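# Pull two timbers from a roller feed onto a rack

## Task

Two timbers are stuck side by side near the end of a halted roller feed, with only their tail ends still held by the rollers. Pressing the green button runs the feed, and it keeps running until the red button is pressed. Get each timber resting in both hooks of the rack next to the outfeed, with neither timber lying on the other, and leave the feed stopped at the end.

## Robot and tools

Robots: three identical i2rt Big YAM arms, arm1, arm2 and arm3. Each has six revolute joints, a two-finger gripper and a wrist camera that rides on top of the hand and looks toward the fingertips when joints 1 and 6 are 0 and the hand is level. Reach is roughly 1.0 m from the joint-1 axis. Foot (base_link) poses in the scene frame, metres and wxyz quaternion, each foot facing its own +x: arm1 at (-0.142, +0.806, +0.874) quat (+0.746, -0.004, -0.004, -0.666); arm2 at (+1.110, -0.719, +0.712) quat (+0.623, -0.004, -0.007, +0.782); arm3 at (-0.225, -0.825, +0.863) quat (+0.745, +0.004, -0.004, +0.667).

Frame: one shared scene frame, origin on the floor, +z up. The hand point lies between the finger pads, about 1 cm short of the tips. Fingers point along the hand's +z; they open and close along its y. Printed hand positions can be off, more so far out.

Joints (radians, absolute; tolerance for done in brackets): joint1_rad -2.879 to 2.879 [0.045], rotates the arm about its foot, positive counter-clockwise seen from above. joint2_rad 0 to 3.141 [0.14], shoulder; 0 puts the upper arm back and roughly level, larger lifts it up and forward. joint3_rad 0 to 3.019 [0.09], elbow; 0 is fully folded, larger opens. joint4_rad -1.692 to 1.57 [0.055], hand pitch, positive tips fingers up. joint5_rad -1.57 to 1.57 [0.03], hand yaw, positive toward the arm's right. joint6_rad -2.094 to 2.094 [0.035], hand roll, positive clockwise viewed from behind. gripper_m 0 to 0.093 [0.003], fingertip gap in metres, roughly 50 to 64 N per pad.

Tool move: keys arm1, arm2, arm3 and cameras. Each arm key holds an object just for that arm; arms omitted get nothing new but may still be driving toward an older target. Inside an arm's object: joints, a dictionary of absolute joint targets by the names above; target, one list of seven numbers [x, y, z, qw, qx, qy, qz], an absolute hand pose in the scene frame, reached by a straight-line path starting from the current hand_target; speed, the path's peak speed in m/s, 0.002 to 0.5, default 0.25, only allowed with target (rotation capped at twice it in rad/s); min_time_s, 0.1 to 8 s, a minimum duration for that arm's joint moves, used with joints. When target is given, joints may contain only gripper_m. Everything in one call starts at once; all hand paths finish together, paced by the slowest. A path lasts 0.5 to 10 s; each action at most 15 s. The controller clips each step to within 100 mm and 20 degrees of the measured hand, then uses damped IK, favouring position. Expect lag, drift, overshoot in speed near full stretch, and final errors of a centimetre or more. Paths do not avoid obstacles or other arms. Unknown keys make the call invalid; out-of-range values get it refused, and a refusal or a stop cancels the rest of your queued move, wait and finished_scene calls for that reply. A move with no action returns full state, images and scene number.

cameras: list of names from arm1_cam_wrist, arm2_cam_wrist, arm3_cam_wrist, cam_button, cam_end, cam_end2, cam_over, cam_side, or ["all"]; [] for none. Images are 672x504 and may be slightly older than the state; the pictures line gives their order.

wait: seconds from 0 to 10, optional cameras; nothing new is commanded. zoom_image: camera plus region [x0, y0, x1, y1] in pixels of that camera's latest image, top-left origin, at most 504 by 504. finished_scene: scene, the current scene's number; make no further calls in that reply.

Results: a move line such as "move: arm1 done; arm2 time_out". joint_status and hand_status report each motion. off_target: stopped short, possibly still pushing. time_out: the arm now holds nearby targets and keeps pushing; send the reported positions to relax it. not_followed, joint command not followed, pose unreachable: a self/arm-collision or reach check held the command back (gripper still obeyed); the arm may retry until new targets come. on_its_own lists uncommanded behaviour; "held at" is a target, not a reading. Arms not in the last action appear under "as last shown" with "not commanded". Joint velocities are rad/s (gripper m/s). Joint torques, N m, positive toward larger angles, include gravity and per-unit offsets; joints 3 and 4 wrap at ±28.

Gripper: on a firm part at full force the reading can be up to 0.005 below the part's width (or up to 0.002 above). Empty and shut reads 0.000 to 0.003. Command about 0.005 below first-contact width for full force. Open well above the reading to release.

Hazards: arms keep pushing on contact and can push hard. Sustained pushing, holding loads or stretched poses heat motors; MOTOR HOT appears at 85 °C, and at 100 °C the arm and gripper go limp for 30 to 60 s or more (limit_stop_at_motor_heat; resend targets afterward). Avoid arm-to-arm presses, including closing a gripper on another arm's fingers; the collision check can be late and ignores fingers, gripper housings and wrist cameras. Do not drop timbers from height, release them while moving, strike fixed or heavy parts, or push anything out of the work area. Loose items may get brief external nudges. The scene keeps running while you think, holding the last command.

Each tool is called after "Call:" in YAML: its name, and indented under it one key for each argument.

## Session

Call:
move:
  arm1: {"target": [-0.055, 0.12, 0.87, 0, 1, 0, 0], "speed": 0.3, "joints":{"gripper_m":0.093}}
  arm3: {"target": [-0.055, -0.122, 0.87, 0, 1, 0, 0], "speed": 0.3, "joints":{"gripper_m":0.093}}
  arm2: {"target": [0.974, -0.366, 0.865, 0, 0.793, -0.609, 0], "speed": 0.3, "joints":{"gripper_m":0.0}}
  cameras: ["all"]

Scene clock: 3.77 s.
Joint torques (N m): arm1=[1.08 -20.95 13.23 -0.34 -0.1 0.06] | arm2=[-3.14 -9.99 9.32 0.46 -0.08 0.24] | arm3=[-1.08 -18.2 11.81 0.21 -0.06 -0.06]
Heat: arm1: hottest joint2_rad 23 °C; arm2: hottest joint3_rad 23 °C; arm3: hottest joint3_rad 24 °C.
move: arm1 off_target; arm2 off_target; arm3 off_target
Joint velocities: within noise
arm1.joint_positions: joint1_rad=+0.007 joint2_rad=+2.317 joint3_rad=+1.964 joint4_rad=-1.248 joint5_rad=+0.003 joint6_rad=+1.690 gripper_m=+0.09308
arm1.joint_status: all done
arm1.hand: x=-0.0616 y=+0.1313 z=+0.8643 quat_wxyz=(+0.009, -1.000, +0.000, +0.003) (m; scene frame)
arm1.hand_target: x=-0.0551 y=+0.1205 z=+0.8701 quat_wxyz=(+0.000, -1.000, +0.000, +0.000) (m; scene frame)
arm1.hand_status: off_target (0.014 m and 1.1 deg from the pose sent, 0.724 m and 66.6 deg at the start)
arm2.joint_positions: joint1_rad=+0.143 joint2_rad=+1.377 joint3_rad=+1.042 joint4_rad=-1.279 joint5_rad=-0.013 joint6_rad=+0.086 gripper_m=+0.00051
arm2.joint_status: all done
arm2.hand: x=+0.9754 y=-0.3794 z=+0.8540 quat_wxyz=(+0.011, +0.799, -0.601, +0.019) (m; scene frame)
arm2.hand_target: x=+0.9742 y=-0.3664 z=+0.8653 quat_wxyz=(+0.000, +0.793, -0.609, +0.000) (m; scene frame)
arm2.hand_status: off_target (0.017 m and 2.7 deg from the pose sent, 0.439 m and 70.2 deg at the start)
arm3.joint_positions: joint1_rad=-0.133 joint2_rad=+2.398 joint3_rad=+2.162 joint4_rad=-1.358 joint5_rad=-0.001 joint6_rad=-1.797 gripper_m=+0.09307
arm3.joint_status: all done
arm3.hand: x=-0.0527 y=-0.1340 z=+0.8709 quat_wxyz=(+0.005, +1.000, -0.009, -0.003) (m; scene frame)
arm3.hand_target: x=-0.0551 y=-0.1226 z=+0.8700 quat_wxyz=(-0.001, +1.000, +0.000, +0.000) (m; scene frame)
arm3.hand_status: off_target (0.012 m and 1.2 deg from the pose sent, 0.750 m and 78.0 deg at the start)
pictures: arm1_cam_wrist, arm2_cam_wrist, arm3_cam_wrist, cam_button, cam_end, cam_end2, cam_over, cam_side

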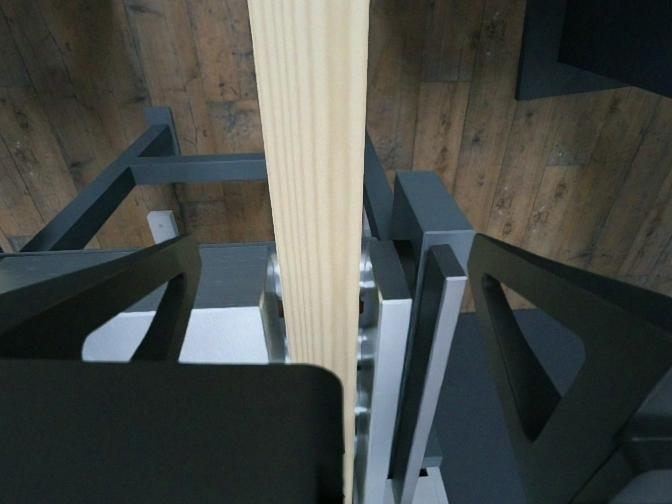

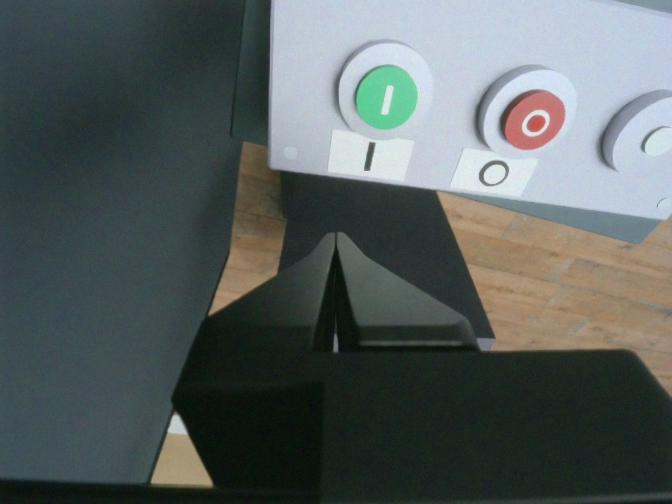

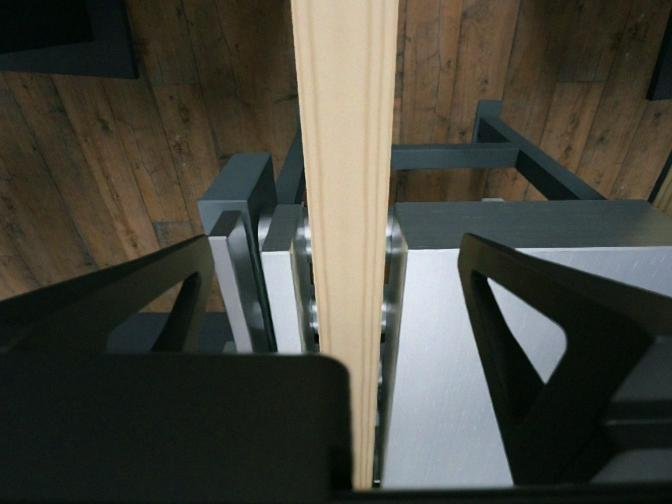

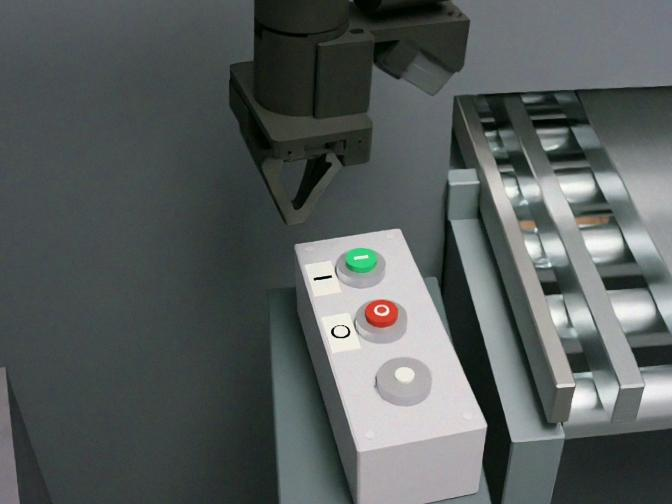

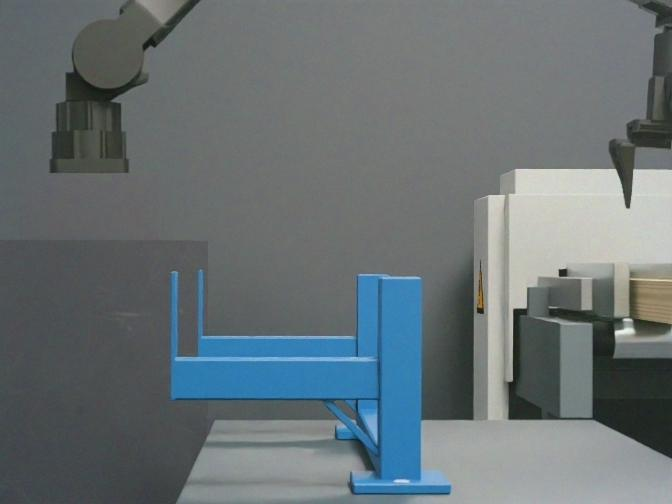

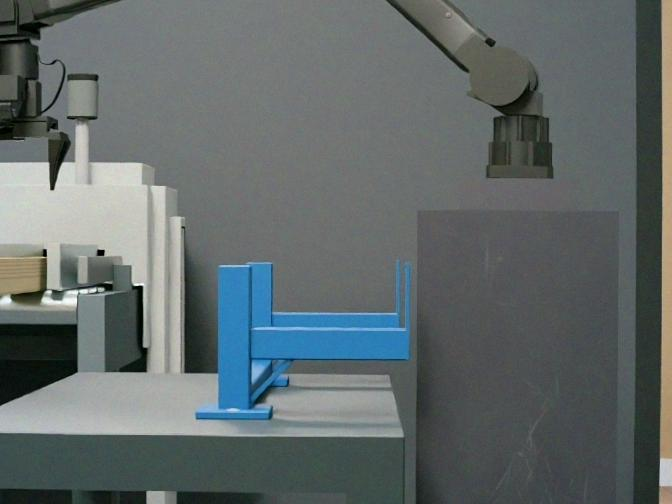

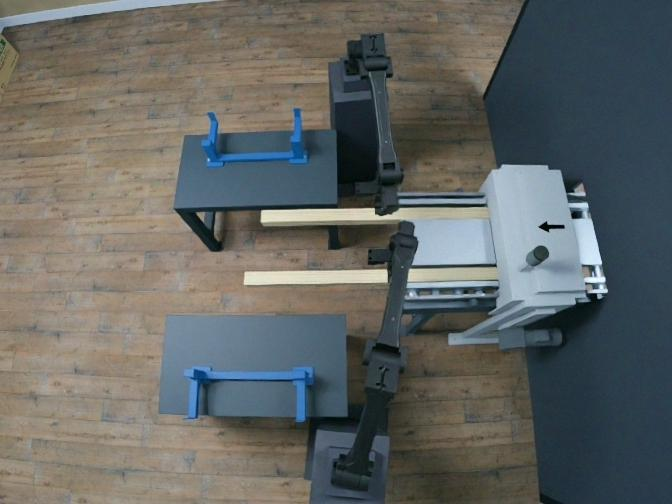

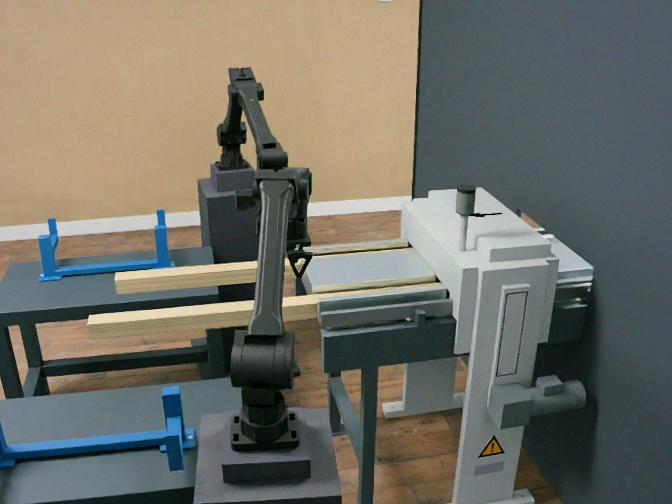

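Call:
move:
  arm1: {"target": [-0.06, 0.121, 0.743, 0, 1, 0, 0], "speed": 0.15}
  arm3: {"target": [-0.085, -0.1295, 0.739, 0, 1, 0, 0], "speed": 0.15}
  arm2: {"target": [0.979, -0.328, 0.852, 0, 0.793, -0.609, 0], "speed": 0.15}
  cameras: ["arm1_cam_wrist","arm2_cam_wrist","arm3_cam_wrist","cam_end","cam_button"]

Scene clock: 19.70 s.
Joint torques (N m): arm1=[0.32 -21.19 9.68 0.62 -0.09 0] | arm2=[-3.25 -10.11 11.38 0.44 -0.04 0.03] | arm3=[-1.26 -18.84 8.09 0.91 -0.09 0.16]
Heat: arm1: hottest joint2_rad 25 °C; arm2: hottest joint3_rad 25 °C; arm3: hottest joint3_rad 26 °C.
move: arm1 done; arm2 off_target; arm3 off_target
Joint velocities: within noise
arm1.joint_positions: joint1_rad=+0.007 joint2_rad=+2.476 joint3_rad=+1.936 joint4_rad=-1.051 joint5_rad=+0.003 joint6_rad=+1.690 gripper_m=+0.09308
arm1.joint_status: not commanded
arm1.hand: x=-0.0609 y=+0.1254 z=+0.7484 quat_wxyz=(+0.004, -1.000, +0.000, +0.002) (m; scene frame)
arm1.hand_target: x=-0.0601 y=+0.1211 z=+0.7432 quat_wxyz=(+0.000, -1.000, +0.000, +0.000) (m; scene frame)
arm1.hand_status: done (0.007 m and 0.5 deg from the pose sent, 0.122 m and 1.1 deg at the start)
arm2.joint_positions: joint1_rad=+0.100 joint2_rad=+1.460 joint3_rad=+1.075 joint4_rad=-1.246 joint5_rad=-0.013 joint6_rad=+0.064 gripper_m=+0.00051
arm2.joint_status: not commanded
arm2.hand: x=+0.9835 y=-0.3541 z=+0.8360 quat_wxyz=(+0.016, +0.793, -0.609, +0.025) (m; scene frame)
arm2.hand_target: x=+0.9795 y=-0.3293 z=+0.8526 quat_wxyz=(+0.000, +0.793, -0.609, +0.000) (m; scene frame)
arm2.hand_status: off_target (0.031 m and 3.4 deg from the pose sent, 0.052 m and 2.7 deg at the start)
arm3.joint_positions: joint1_rad=-0.093 joint2_rad=+2.513 joint3_rad=+2.049 joint4_rad=-1.115 joint5_rad=-0.001 joint6_rad=-1.778 gripper_m=+0.09307
arm3.joint_status: not commanded
arm3.hand: x=-0.0813 y=-0.1306 z=+0.7507 quat_wxyz=(-0.002, +1.000, +0.002, -0.001) (m; scene frame)
arm3.hand_target: x=-0.0850 y=-0.1297 z=+0.7392 quat_wxyz=(+0.000, +1.000, +0.000, +0.000) (m; scene frame)
arm3.hand_status: off_target (0.012 m and 0.3 deg from the pose sent, 0.136 m and 1.2 deg at the start)
pictures: arm1_cam_wrist, arm2_cam_wrist, arm3_cam_wrist, cam_button, cam_end

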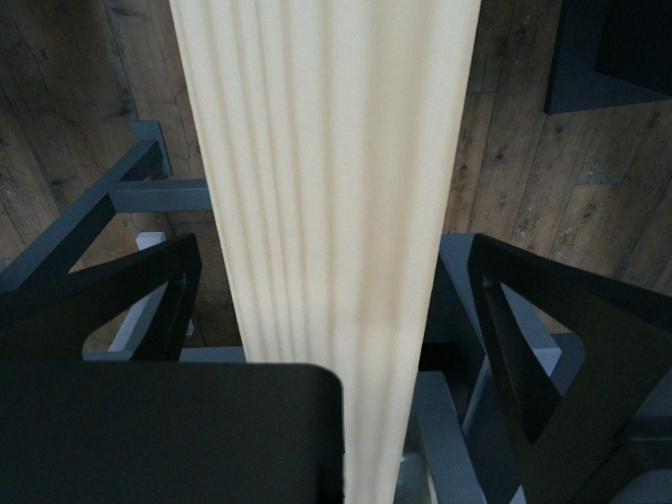

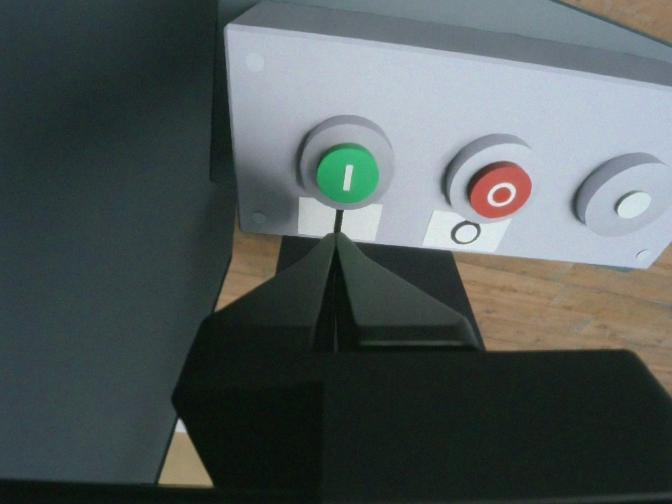

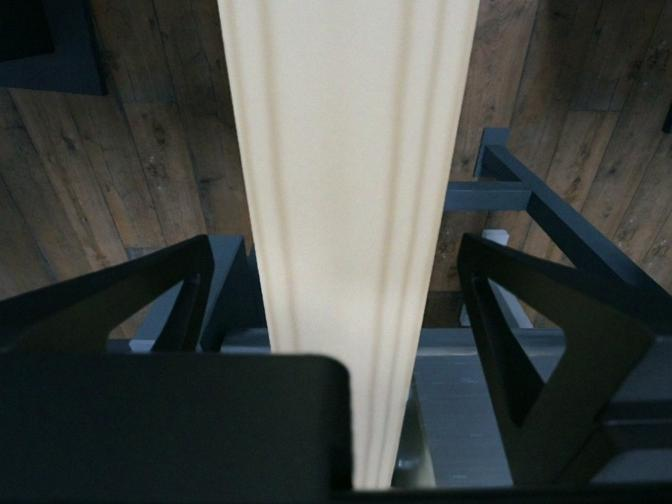

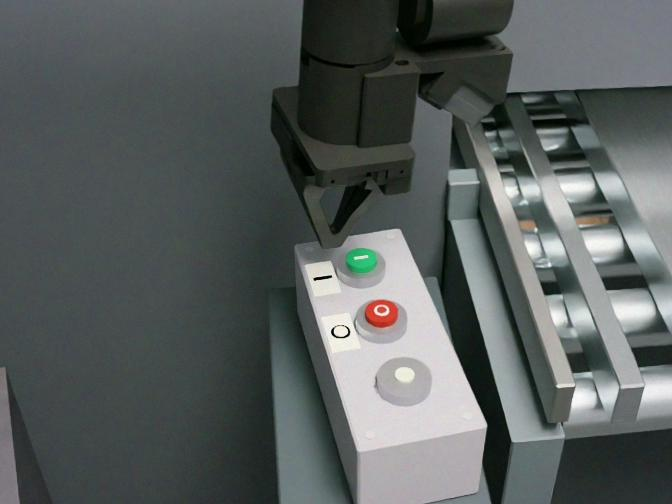

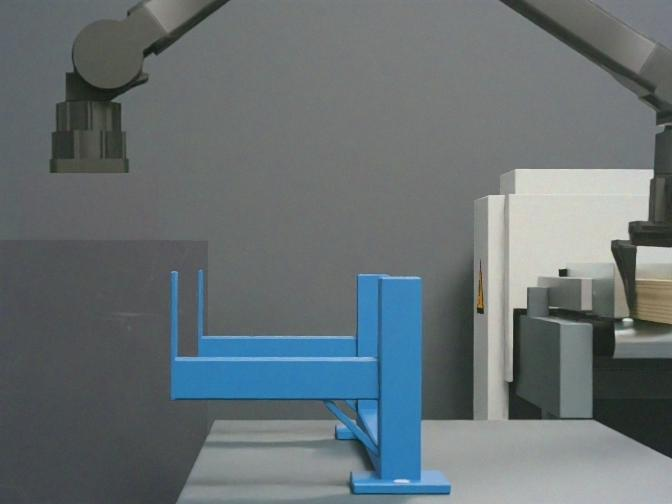

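Call:
move:
  arm1: {"joints": {"gripper_m": 0.028}}
  arm3: {"joints": {"gripper_m": 0.028}}
  arm2: {"target": [0.983, -0.31, 0.86, 0, 0.793, -0.609, 0], "speed": 0.15}
  cameras: ["arm2_cam_wrist","cam_button"]

Scene clock: 37.03 s.
Joint torques (N m): arm1=[0.26 -21.42 9.69 0.34 -0.13 0.05] | arm2=[-3.19 -10.75 11.54 -0.35 -0.05 0.04] | arm3=[-1.32 -18.9 8.14 0.69 -0.1 0.13]
Heat: arm1: hottest joint2_rad 28 °C; arm2: hottest joint3_rad 29 °C; arm3: hottest joint3_rad 27 °C.
move: arm1 off_target; arm2 off_target; arm3 off_target
Joint velocities: within noise
arm1.joint_positions: joint1_rad=+0.007 joint2_rad=+2.476 joint3_rad=+1.936 joint4_rad=-1.045 joint5_rad=+0.004 joint6_rad=+1.684 gripper_m=+0.04912
arm1.joint_status: gripper_m off_target (ended at +0.04915, target +0.02800)
arm1.hand: x=-0.0609 y=+0.1240 z=+0.7484 quat_wxyz=(+0.001, -1.000, -0.003, +0.002) (m; scene frame)
arm1.hand_target: x=-0.0600 y=+0.1211 z=+0.7432 quat_wxyz=(+0.000, -1.000, +0.000, +0.000) (m; scene frame)
arm1.hand_status: not commanded
arm2.joint_positions: joint1_rad=+0.077 joint2_rad=+1.494 joint3_rad=+1.133 joint4_rad=-1.246 joint5_rad=-0.013 joint6_rad=+0.042 gripper_m=+0.00051
arm2.joint_status: not commanded
arm2.hand: x=+0.9851 y=-0.3299 z=+0.8433 quat_wxyz=(+0.009, +0.793, -0.609, +0.015) (m; scene frame)
arm2.hand_target: x=+0.9834 y=-0.3109 z=+0.8601 quat_wxyz=(-0.001, +0.793, -0.609, +0.000) (m; scene frame)
arm2.hand_status: off_target (0.026 m and 2.0 deg from the pose sent, 0.050 m and 3.4 deg at the start)
arm3.joint_positions: joint1_rad=-0.093 joint2_rad=+2.513 joint3_rad=+2.049 joint4_rad=-1.109 joint5_rad=+0.000 joint6_rad=-1.777 gripper_m=+0.05070
arm3.joint_status: gripper_m off_target (ended at +0.05073, target +0.02800)
arm3.hand: x=-0.0812 y=-0.1292 z=+0.7505 quat_wxyz=(-0.005, +1.000, +0.002, +0.000) (m; scene frame)
arm3.hand_target: x=-0.0850 y=-0.1299 z=+0.7390 quat_wxyz=(+0.000, +1.000, +0.000, +0.000) (m; scene frame)
arm3.hand_status: not commanded
pictures: arm2_cam_wrist, cam_button

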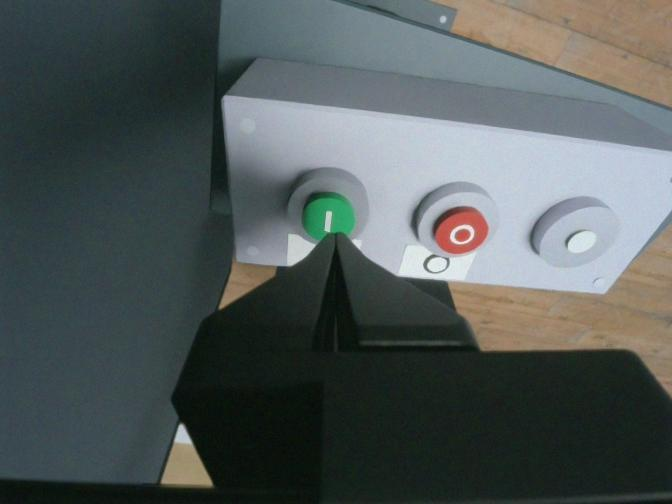

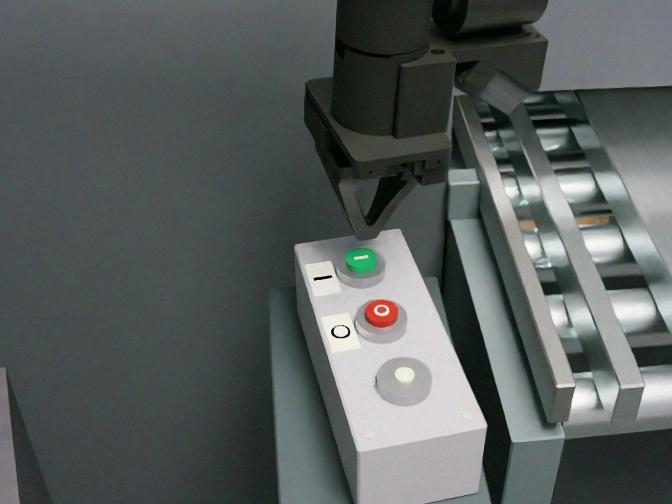

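Call:
move:
  arm1: {"target": [-0.10, 0.123, 0.76, 0, 1, 0, 0], "speed": 0.1}
  arm3: {"target": [-0.125, -0.129, 0.76, 0, 1, 0, 0], "speed": 0.1}
  arm2: {"target": [0.981, -0.326, 0.802, 0, 0.793, -0.609, 0], "speed": 0.1}
  cameras: ["cam_over","cam_button"]

Scene clock: 50.70 s.
Joint torques (N m): arm1=[1.55 -25.35 9.91 -0.57 0.16 -0.01] | arm2=[-1.85 -9.99 5.57 1.21 -0.07 0.2] | arm3=[-3.14 -24.41 8.44 -0.42 -0.45 0.36]
Heat: arm1: hottest joint2_rad 30 °C; arm2: hottest joint3_rad 28 °C; arm3: hottest joint3_rad 28 °C.
move: arm1 off_target; arm2 off_target; arm3 off_target
Joint velocities: within noise
arm1.joint_positions: joint1_rad=-0.064 joint2_rad=+2.489 joint3_rad=+1.897 joint4_rad=-1.036 joint5_rad=-0.004 joint6_rad=+1.634 gripper_m=+0.04886
arm1.joint_status: not commanded
arm1.hand: x=-0.1087 y=+0.1387 z=+0.7273 quat_wxyz=(+0.023, -1.000, +0.007, -0.001) (m; scene frame)
arm1.hand_target: x=-0.0999 y=+0.1236 z=+0.7597 quat_wxyz=(+0.000, -1.000, +0.000, +0.000) (m; scene frame)
arm1.hand_status: off_target (0.037 m and 2.7 deg from the pose sent, 0.041 m and 0.5 deg at the start)
arm2.joint_positions: joint1_rad=+0.077 joint2_rad=+1.508 joint3_rad=+1.077 joint4_rad=-1.129 joint5_rad=-0.013 joint6_rad=+0.042 gripper_m=+0.00051
arm2.joint_status: not commanded
arm2.hand: x=+0.9835 y=-0.3234 z=+0.8177 quat_wxyz=(-0.004, +0.793, -0.609, -0.004) (m; scene frame)
arm2.hand_target: x=+0.9813 y=-0.3265 z=+0.8024 quat_wxyz=(+0.000, +0.793, -0.609, +0.000) (m; scene frame)
arm2.hand_status: off_target (0.016 m and 0.7 deg from the pose sent, 0.042 m and 2.0 deg at the start)
arm3.joint_positions: joint1_rad=-0.016 joint2_rad=+2.543 joint3_rad=+1.999 joint4_rad=-1.090 joint5_rad=+0.009 joint6_rad=-1.745 gripper_m=+0.05070
arm3.joint_status: not commanded
arm3.hand: x=-0.1367 y=-0.1448 z=+0.7136 quat_wxyz=(+0.026, +0.999, +0.024, +0.000) (m; scene frame)
arm3.hand_target: x=-0.1251 y=-0.1297 z=+0.7591 quat_wxyz=(+0.000, +1.000, +0.000, +0.000) (m; scene frame)
arm3.hand_status: off_target (0.050 m and 4.1 deg from the pose sent, 0.045 m and 0.6 deg at the start)
pictures: cam_button, cam_over

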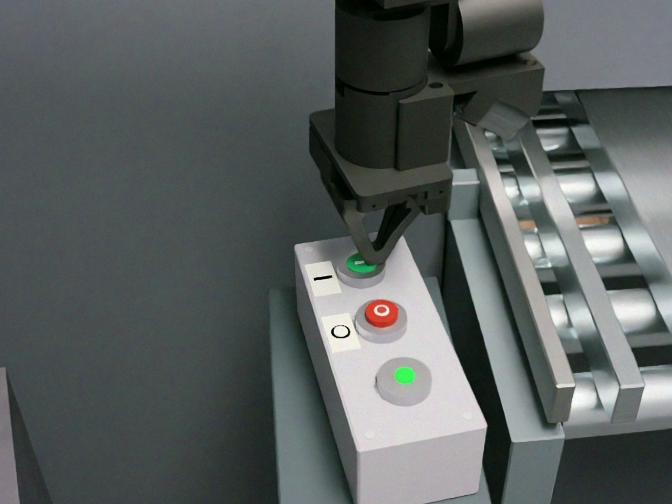

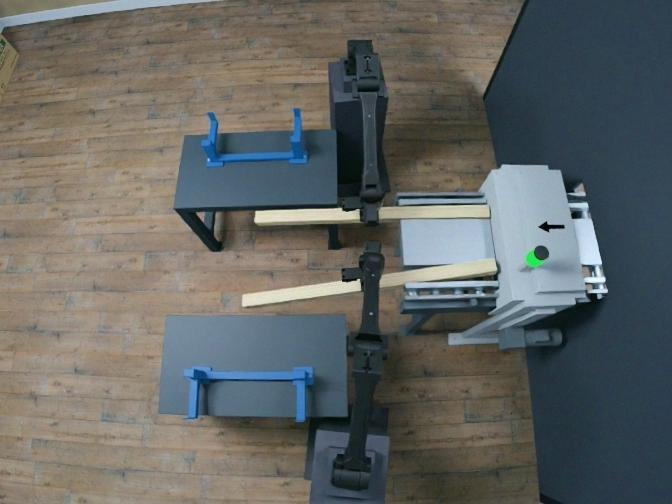

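Call:
move:
  arm1: {"target": [-0.18, 0.14, 0.87, 0.03, 0.9995, 0, 0], "speed": 0.12}
  arm3: {"target": [-0.21, -0.14, 0.88, -0.04, 0.999, 0, 0], "speed": 0.12}
  arm2: {"target": [1.033, -0.31, 0.866, 0, 0.793, -0.609, 0], "speed": 0.12}
  cameras: ["arm2_cam_wrist","cam_over","cam_button","cam_side"]

Scene clock: 64.93 s.
Joint torques (N m): arm1=[-1.14 -29.04 9.4 -2.51 -0.14 -0.54] | arm2=[-3.14 -12.16 11.32 -0.32 -0.02 0.03] | arm3=[-1.73 -26.87 10.29 -0.14 -0.32 0.09]
Heat: arm1: hottest joint2_rad 29 °C; arm2: hottest joint3_rad 28 °C; arm3: hottest joint2_rad 30 °C.
move: arm1 off_target; arm2 off_target; arm3 off_target
Joint velocities: within noise
arm1.joint_positions: joint1_rad=-0.152 joint2_rad=+2.329 joint3_rad=+1.794 joint4_rad=-1.037 joint5_rad=+0.006 joint6_rad=+1.576 gripper_m=+0.04886
arm1.joint_status: not commanded
arm1.hand: x=-0.1692 y=+0.1461 z=+0.7976 quat_wxyz=(-0.005, -1.000, +0.022, +0.002) (m; scene frame)
arm1.hand_target: x=-0.1798 y=+0.1402 z=+0.8658 quat_wxyz=(-0.031, -1.000, +0.001, +0.001) (m; scene frame)
arm1.hand_status: off_target (0.073 m and 3.8 deg from the pose sent, 0.160 m and 6.1 deg at the start)
arm2.joint_positions: joint1_rad=-0.038 joint2_rad=+1.483 joint3_rad=+1.113 joint4_rad=-1.262 joint5_rad=-0.014 joint6_rad=-0.073 gripper_m=+0.00051
arm2.joint_status: not commanded
arm2.hand: x=+1.0329 y=-0.3296 z=+0.8414 quat_wxyz=(+0.019, +0.792, -0.610, +0.022) (m; scene frame)
arm2.hand_target: x=+1.0333 y=-0.3112 z=+0.8661 quat_wxyz=(+0.000, +0.793, -0.609, +0.000) (m; scene frame)
arm2.hand_status: off_target (0.031 m and 3.3 deg from the pose sent, 0.070 m and 0.7 deg at the start)
arm3.joint_positions: joint1_rad=+0.088 joint2_rad=+2.337 joint3_rad=+1.825 joint4_rad=-1.126 joint5_rad=+0.002 joint6_rad=-1.598 gripper_m=+0.05070
arm3.joint_status: not commanded
arm3.hand: x=-0.2092 y=-0.1745 z=+0.7922 quat_wxyz=(+0.027, +1.000, +0.002, +0.000) (m; scene frame)
arm3.hand_target: x=-0.2100 y=-0.1445 z=+0.8778 quat_wxyz=(-0.040, +0.999, +0.000, +0.000) (m; scene frame)
arm3.hand_status: off_target (0.094 m and 7.7 deg from the pose sent, 0.182 m and 8.1 deg at the start; pose on its path clipped on 27 of 63 steps)
pictures: arm2_cam_wrist, cam_button, cam_over, cam_side

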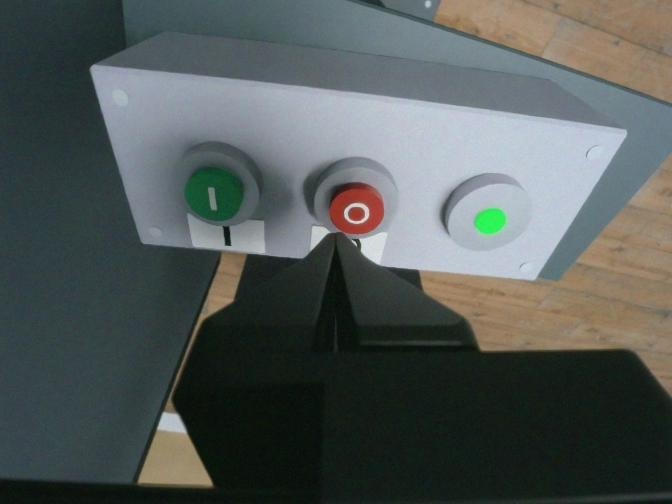

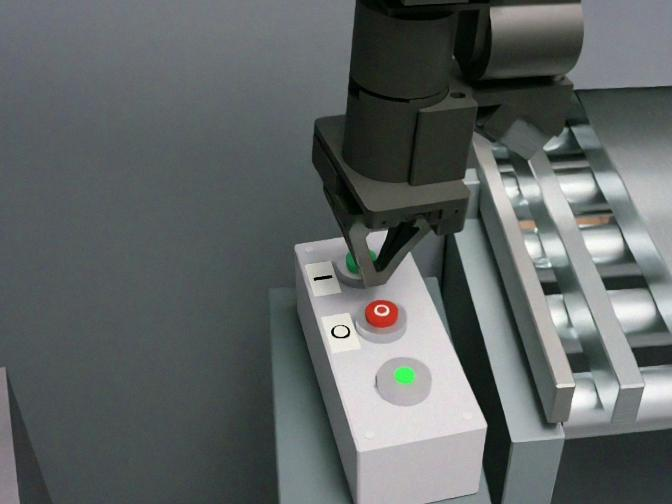

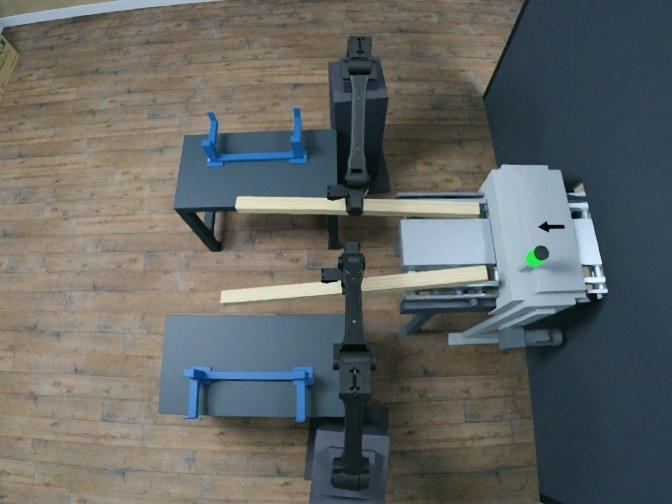

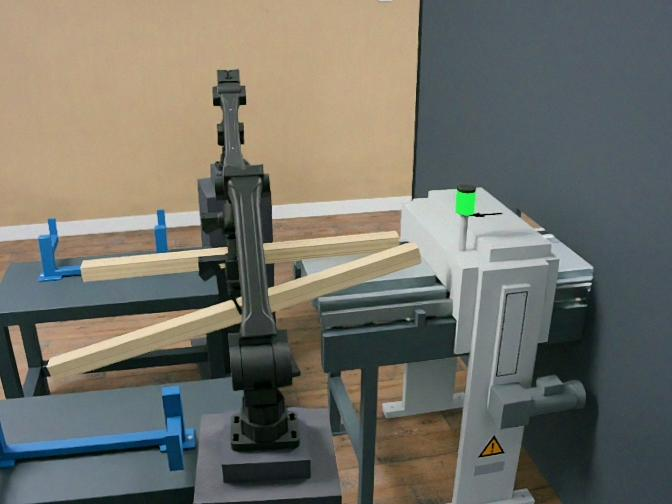

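Call:
move:
  arm1: {"target": [-0.22, 0.18, 0.93, 0.03, 0.9995, 0, 0], "speed": 0.15}
  arm3: {"target": [-0.24, -0.17, 0.94, -0.06, 0.988, 0.01, -0.14], "speed": 0.15}
  arm2: {"target": [1.039, -0.323, 0.80, 0, 0.793, -0.609, 0], "speed": 0.12}
  cameras: ["cam_over","cam_button","cam_side"]

Scene clock: 87.20 s.
Joint torques (N m): arm1=[0.67 -26.7 12.41 -0.75 -0.16 -0.09] | arm2=[-3.31 -9.29 5.44 1.24 -0.04 0.02] | arm3=[-2.61 -24.82 11.69 -0.02 -1.05 -0.08]
Heat: arm1: hottest joint2_rad 32 °C; arm2: hottest joint3_rad 31 °C; arm3: hottest joint2_rad 34 °C.
move: arm1 off_target; arm2 off_target; arm3 off_target
Joint velocities: within noise
arm1.joint_positions: joint1_rad=-0.240 joint2_rad=+2.155 joint3_rad=+1.652 joint4_rad=-1.138 joint5_rad=+0.001 joint6_rad=+1.452 gripper_m=+0.04885
arm1.joint_status: not commanded
arm1.hand: x=-0.2192 y=+0.2067 z=+0.8583 quat_wxyz=(+0.029, -1.000, +0.005, -0.004) (m; scene frame)
arm1.hand_target: x=-0.2196 y=+0.1834 z=+0.9285 quat_wxyz=(-0.030, -1.000, +0.000, +0.000) (m; scene frame)
arm1.hand_status: off_target (0.077 m and 6.8 deg from the pose sent, 0.146 m and 3.8 deg at the start)
arm2.joint_positions: joint1_rad=-0.042 joint2_rad=+1.482 joint3_rad=+1.045 joint4_rad=-1.120 joint5_rad=-0.014 joint6_rad=-0.079 gripper_m=+0.00051
arm2.joint_status: not commanded
arm2.hand: x=+1.0332 y=-0.3214 z=+0.8173 quat_wxyz=(-0.006, +0.794, -0.608, -0.006) (m; scene frame)
arm2.hand_target: x=+1.0389 y=-0.3236 z=+0.8006 quat_wxyz=(+0.000, +0.793, -0.609, +0.000) (m; scene frame)
arm2.hand_status: off_target (0.018 m and 1.0 deg from the pose sent, 0.042 m and 3.3 deg at the start)
arm3.joint_positions: joint1_rad=+0.068 joint2_rad=+2.176 joint3_rad=+1.693 joint4_rad=-1.139 joint5_rad=-0.266 joint6_rad=-1.618 gripper_m=+0.05070
arm3.joint_status: not commanded
arm3.hand: x=-0.2436 y=-0.2046 z=+0.8546 quat_wxyz=(+0.014, +0.991, +0.000, -0.133) (m; scene frame)
arm3.hand_target: x=-0.2401 y=-0.1754 z=+0.9387 quat_wxyz=(-0.060, +0.988, +0.011, -0.139) (m; scene frame)
arm3.hand_status: off_target (0.092 m and 8.6 deg from the pose sent, 0.151 m and 19.0 deg at the start; pose on its path clipped on 30 of 56 steps)
pictures: cam_button, cam_over, cam_side

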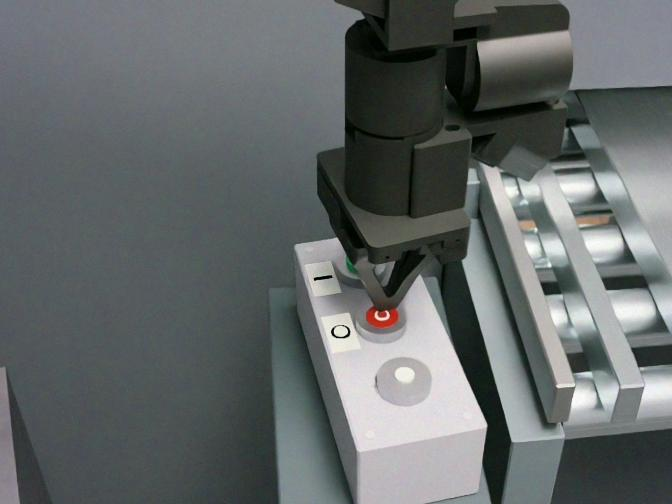

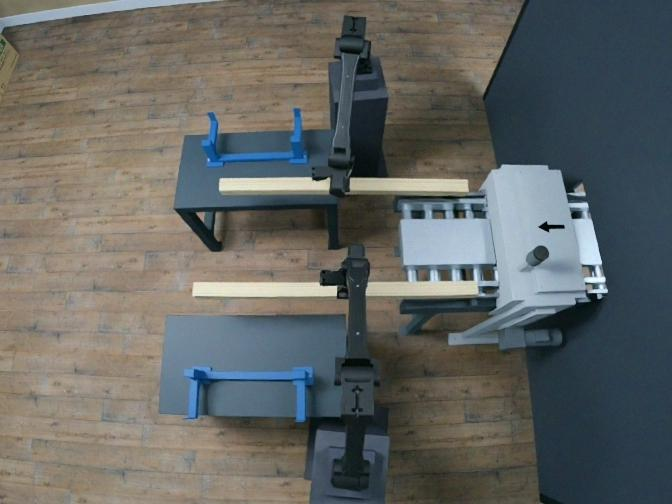

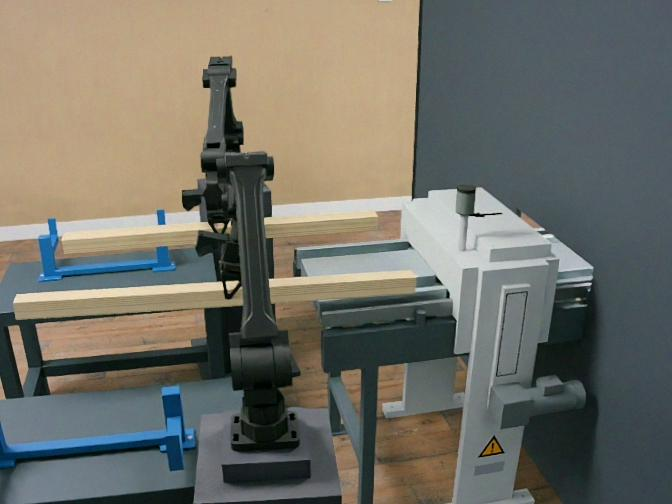

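Call:
move:
  arm1: {"target": [-0.4, 0.4, 0.93, 0.04, 0.9985, 0, -0.03], "speed": 0.17}
  arm3: {"target": [-0.4, -0.4, 0.93, -0.06, 0.984, 0.01, -0.16], "speed": 0.17}
  arm2: {"target": [1.035, -0.33, 0.93, 0, 0.793, -0.609, 0], "speed": 0.17}

Call:
move:
  arm1: {"target": [-0.63, 0.54, 0.91, 0.03, 0.9985, 0, -0.04], "speed": 0.17}
  arm3: {"target": [-0.665, -0.548, 0.92, -0.045, 0.978, 0.01, -0.205], "speed": 0.17}
  cameras: ["cam_over","cam_end","cam_end2","cam_side"]

Scene clock: 100.90 s.
Joint torques (N m): arm1=[0.56 -19.37 10.81 0.36 -0.12 -0.06] | arm2=[-2.73 -11.11 11.95 -0.34 -0.02 0.1] | arm3=[-1.96 -15.5 9.51 1.33 -0.94 0.11]
Heat: arm1: hottest joint2_rad 36 °C; arm2: hottest joint3_rad 30 °C; arm3: hottest joint2_rad 33 °C.
move: arm1 off_target; arm2 off_target; arm3 off_target
Joint velocities: within noise
arm1.joint_positions: joint1_rad=-0.674 joint2_rad=+1.763 joint3_rad=+1.100 joint4_rad=-0.931 joint5_rad=+0.020 joint6_rad=+1.017 gripper_m=+0.04885
arm1.joint_status: not commanded
arm1.hand: x=-0.3880 y=+0.4224 z=+0.8845 quat_wxyz=(+0.009, -1.000, +0.004, +0.002) (m; scene frame)
arm1.hand_target: x=-0.3990 y=+0.4016 z=+0.9294 quat_wxyz=(-0.040, -0.999, +0.000, +0.030) (m; scene frame)
arm1.hand_status: off_target (0.052 m and 6.5 deg from the pose sent, 0.274 m and 8.9 deg at the start)
arm2.joint_positions: joint1_rad=-0.042 joint2_rad=+1.394 joint3_rad=+1.190 joint4_rad=-1.430 joint5_rad=-0.014 joint6_rad=-0.079 gripper_m=+0.00051
arm2.joint_status: not commanded
arm2.hand: x=+1.0365 y=-0.3462 z=+0.9040 quat_wxyz=(+0.020, +0.793, -0.609, +0.022) (m; scene frame)
arm2.hand_target: x=+1.0352 y=-0.3314 z=+0.9299 quat_wxyz=(+0.000, +0.793, -0.609, +0.000) (m; scene frame)
arm2.hand_status: off_target (0.031 m and 3.4 deg from the pose sent, 0.113 m and 0.9 deg at the start)
arm3.joint_positions: joint1_rad=+0.400 joint2_rad=+1.645 joint3_rad=+0.948 joint4_rad=-0.807 joint5_rad=-0.262 joint6_rad=-1.283 gripper_m=+0.05070
arm3.joint_status: not commanded
arm3.hand: x=-0.3892 y=-0.4288 z=+0.8840 quat_wxyz=(-0.001, +0.991, +0.006, -0.134) (m; scene frame)
arm3.hand_target: x=-0.3992 y=-0.4022 z=+0.9300 quat_wxyz=(-0.060, +0.985, +0.011, -0.160) (m; scene frame)
arm3.hand_status: off_target (0.055 m and 7.5 deg from the pose sent, 0.261 m and 9.1 deg at the start)
pictures: none

Scene clock: 103.67 s.
Joint torques (N m): arm1=[0.79 -19.84 15.66 -0.42 -0.19 -0.06] | arm2=[-2.73 -11.16 11.95 -0.34 -0.02 0.1] | arm3=[-2.08 -13.51 14.2 2.14 -0.55 0.11]
Heat: arm1: hottest joint2_rad 36 °C; arm2: hottest joint3_rad 30 °C; arm3: hottest joint2_rad 33 °C.
move: arm1 off_target; arm3 off_target
Joint velocities: within noise
arm1.joint_positions: joint1_rad=-1.186 joint2_rad=+1.919 joint3_rad=+1.258 joint4_rad=-0.938 joint5_rad=+0.001 joint6_rad=+0.505 gripper_m=+0.04885
arm1.joint_status: not commanded
arm1.hand: x=-0.5895 y=+0.5638 z=+0.8569 quat_wxyz=(+0.002, -1.000, +0.004, -0.013) (m; scene frame)
arm1.hand_target: x=-0.6259 y=+0.5422 z=+0.9114 quat_wxyz=(-0.030, -0.999, +0.000, +0.040) (m; scene frame)
arm1.hand_status: off_target (0.071 m and 7.1 deg from the pose sent, 0.270 m and 6.3 deg at the start)
arm2: as last shown
arm3.joint_positions: joint1_rad=+1.063 joint2_rad=+1.660 joint3_rad=+0.898 joint4_rad=-0.608 joint5_rad=-0.167 joint6_rad=-0.612 gripper_m=+0.05070
arm3.joint_status: not commanded
arm3.hand: x=-0.6067 y=-0.5881 z=+0.8625 quat_wxyz=(+0.004, +0.992, +0.006, -0.129) (m; scene frame)
arm3.hand_target: x=-0.6580 y=-0.5527 z=+0.9248 quat_wxyz=(-0.045, +0.978, +0.010, -0.205) (m; scene frame)
arm3.hand_status: off_target (0.091 m and 10.5 deg from the pose sent, 0.303 m and 9.7 deg at the start)
pictures: cam_end, cam_end2, cam_over, cam_side

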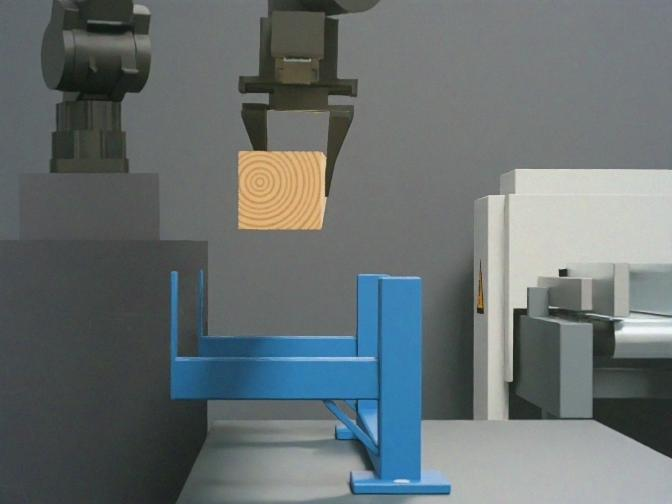

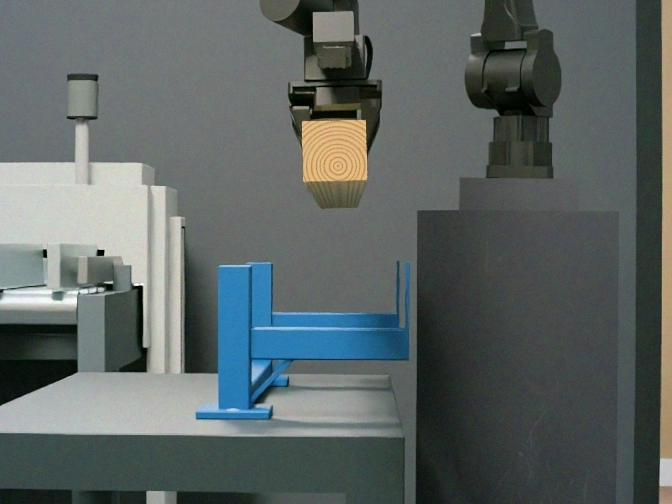

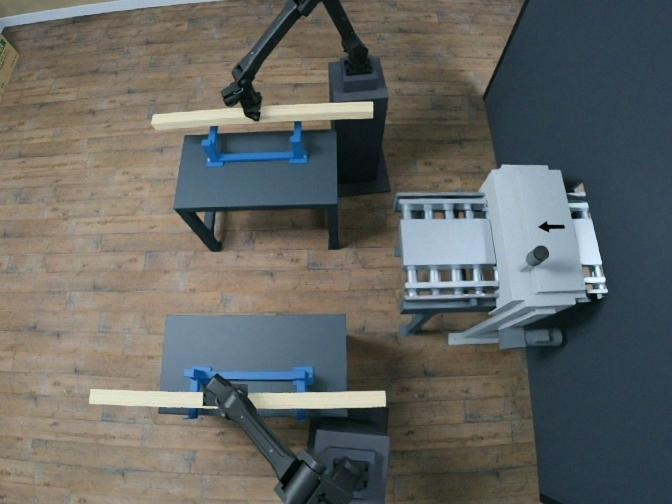

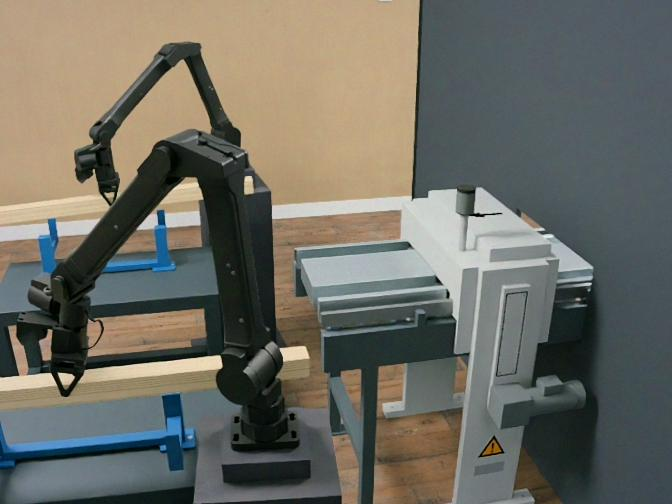

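Call:
move:
  arm1: {"target": [-0.62, 0.551, 0.81, 0.03, 0.9985, 0, -0.022], "speed": 0.12}
  arm3: {"target": [-0.65, -0.56, 0.785, -0.045, 0.978, 0.01, -0.192], "speed": 0.12}
  cameras: ["cam_over","cam_end","cam_end2"]

Scene clock: 121.37 s.
Joint torques (N m): arm1=[-0.09 -20.84 9.17 0.28 -0.22 -0.05] | arm2=[-2.73 -11.16 11.95 -0.32 -0.02 0.1] | arm3=[-1.26 -15.09 6.93 2.39 -0.55 0.14]
Heat: arm1: hottest joint2_rad 33 °C; arm2: hottest joint3_rad 31 °C; arm3: hottest joint3_rad 39 °C.
move: arm1 off_target; arm3 off_target
Joint velocities: within noise
arm1.joint_positions: joint1_rad=-1.193 joint2_rad=+2.075 joint3_rad=+1.235 joint4_rad=-0.757 joint5_rad=-0.016 joint6_rad=+0.490 gripper_m=+0.04885
arm1.joint_status: not commanded
arm1.hand: x=-0.5928 y=+0.5615 z=+0.7729 quat_wxyz=(-0.007, -1.000, +0.000, -0.016) (m; scene frame)
arm1.hand_target: x=-0.6188 y=+0.5517 z=+0.8100 quat_wxyz=(-0.030, -0.999, +0.000, +0.022) (m; scene frame)
arm1.hand_status: off_target (0.047 m and 5.1 deg from the pose sent, 0.057 m and 5.4 deg at the start)
arm2: as last shown
arm3.joint_positions: joint1_rad=+1.064 joint2_rad=+1.931 joint3_rad=+0.855 joint4_rad=-0.249 joint5_rad=-0.149 joint6_rad=-0.608 gripper_m=+0.05070
arm3.joint_status: not commanded
arm3.hand: x=-0.6146 y=-0.5779 z=+0.7517 quat_wxyz=(-0.016, +0.990, +0.005, -0.142) (m; scene frame)
arm3.hand_target: x=-0.6484 y=-0.5611 z=+0.7861 quat_wxyz=(-0.045, +0.980, +0.010, -0.192) (m; scene frame)
arm3.hand_status: off_target (0.052 m and 6.8 deg from the pose sent, 0.093 m and 9.3 deg at the start)
pictures: cam_end, cam_end2, cam_over

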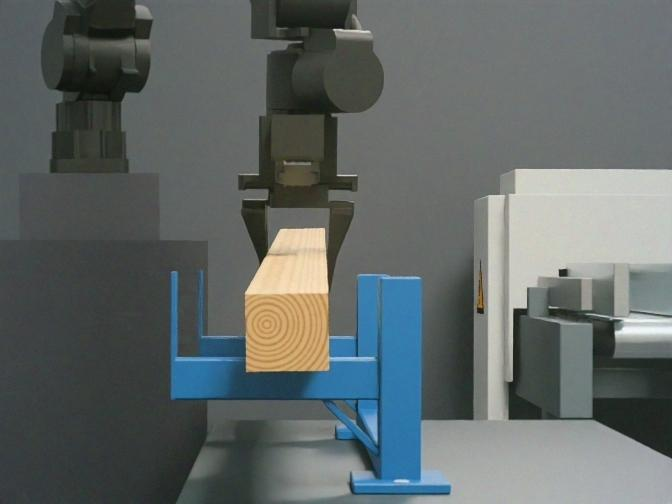

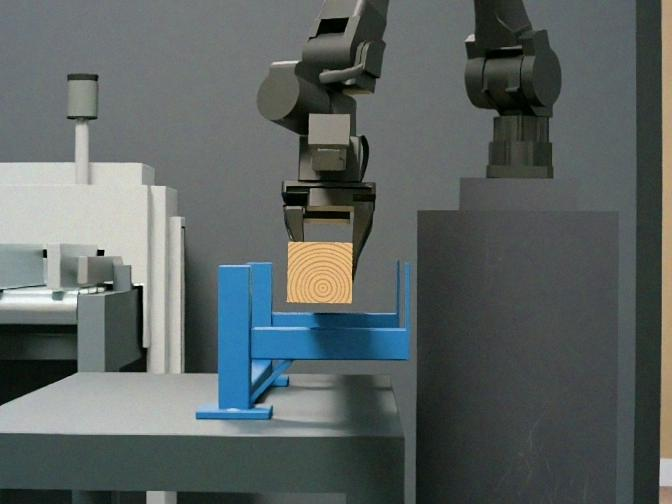

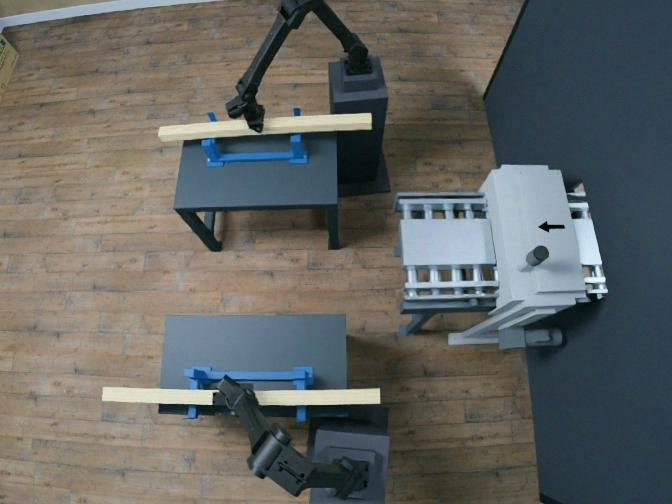

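Call:
move:
  arm1: {"target": [-0.615, 0.556, 0.77, 0.03, 0.9985, 0, -0.03], "speed": 0.08}
  arm3: {"target": [-0.647, -0.566, 0.742, -0.045, 0.98, 0.01, -0.185], "speed": 0.08}
  cameras: ["cam_over","cam_end","cam_end2"]

Scene clock: 131.10 s.
Joint torques (N m): arm1=[-0.32 -19.84 7.86 0.32 -0.17 -0.05] | arm2=[-2.73 -11.16 11.95 -0.34 -0.02 0.1] | arm3=[-1.2 -12.22 6.01 3.02 -0.37 0.16]
Heat: arm1: hottest joint2_rad 34 °C; arm2: hottest joint3_rad 31 °C; arm3: hottest joint3_rad 37 °C.
move: arm1 off_target; arm3 off_target
Joint velocities: within noise
arm1.joint_positions: joint1_rad=-1.194 joint2_rad=+2.121 joint3_rad=+1.201 joint4_rad=-0.642 joint5_rad=-0.010 joint6_rad=+0.485 gripper_m=+0.04885
arm1.joint_status: not commanded
arm1.hand: x=-0.5924 y=+0.5632 z=+0.7420 quat_wxyz=(-0.012, -1.000, -0.002, +0.001) (m; scene frame)
arm1.hand_target: x=-0.6143 y=+0.5564 z=+0.7700 quat_wxyz=(-0.030, -0.999, +0.000, +0.030) (m; scene frame)
arm1.hand_status: off_target (0.037 m and 3.9 deg from the pose sent, 0.023 m and 5.9 deg at the start)
arm2: as last shown
arm3.joint_positions: joint1_rad=+1.074 joint2_rad=+1.991 joint3_rad=+0.854 joint4_rad=-0.166 joint5_rad=-0.142 joint6_rad=-0.602 gripper_m=+0.05070
arm3.joint_status: not commanded
arm3.hand: x=-0.6196 y=-0.5784 z=+0.7298 quat_wxyz=(-0.024, +0.989, +0.008, -0.149) (m; scene frame)
arm3.hand_target: x=-0.6460 y=-0.5668 z=+0.7433 quat_wxyz=(-0.044, +0.982, +0.010, -0.185) (m; scene frame)
arm3.hand_status: off_target (0.032 m and 4.9 deg from the pose sent, 0.036 m and 6.1 deg at the start)
pictures: cam_end, cam_end2, cam_over

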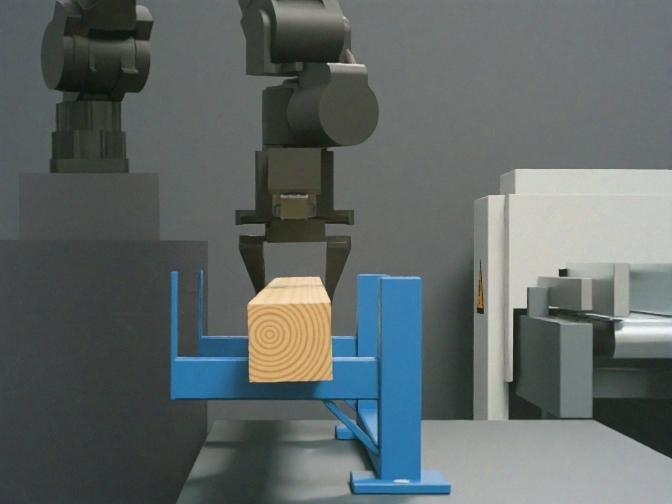

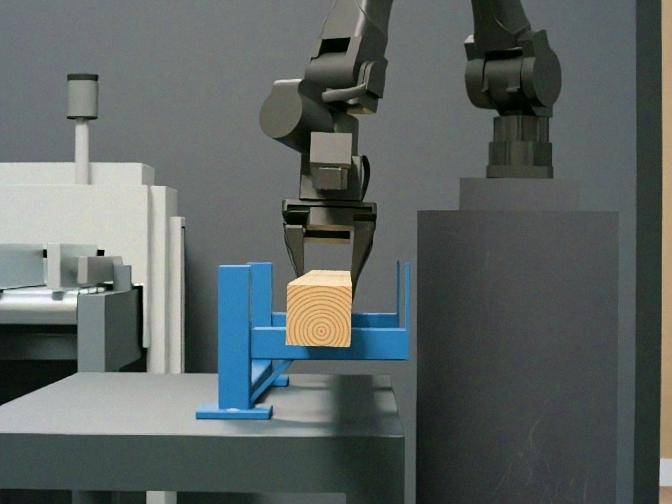

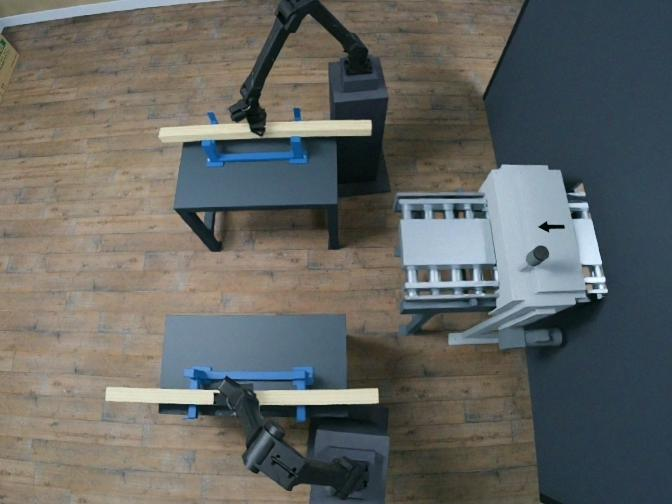

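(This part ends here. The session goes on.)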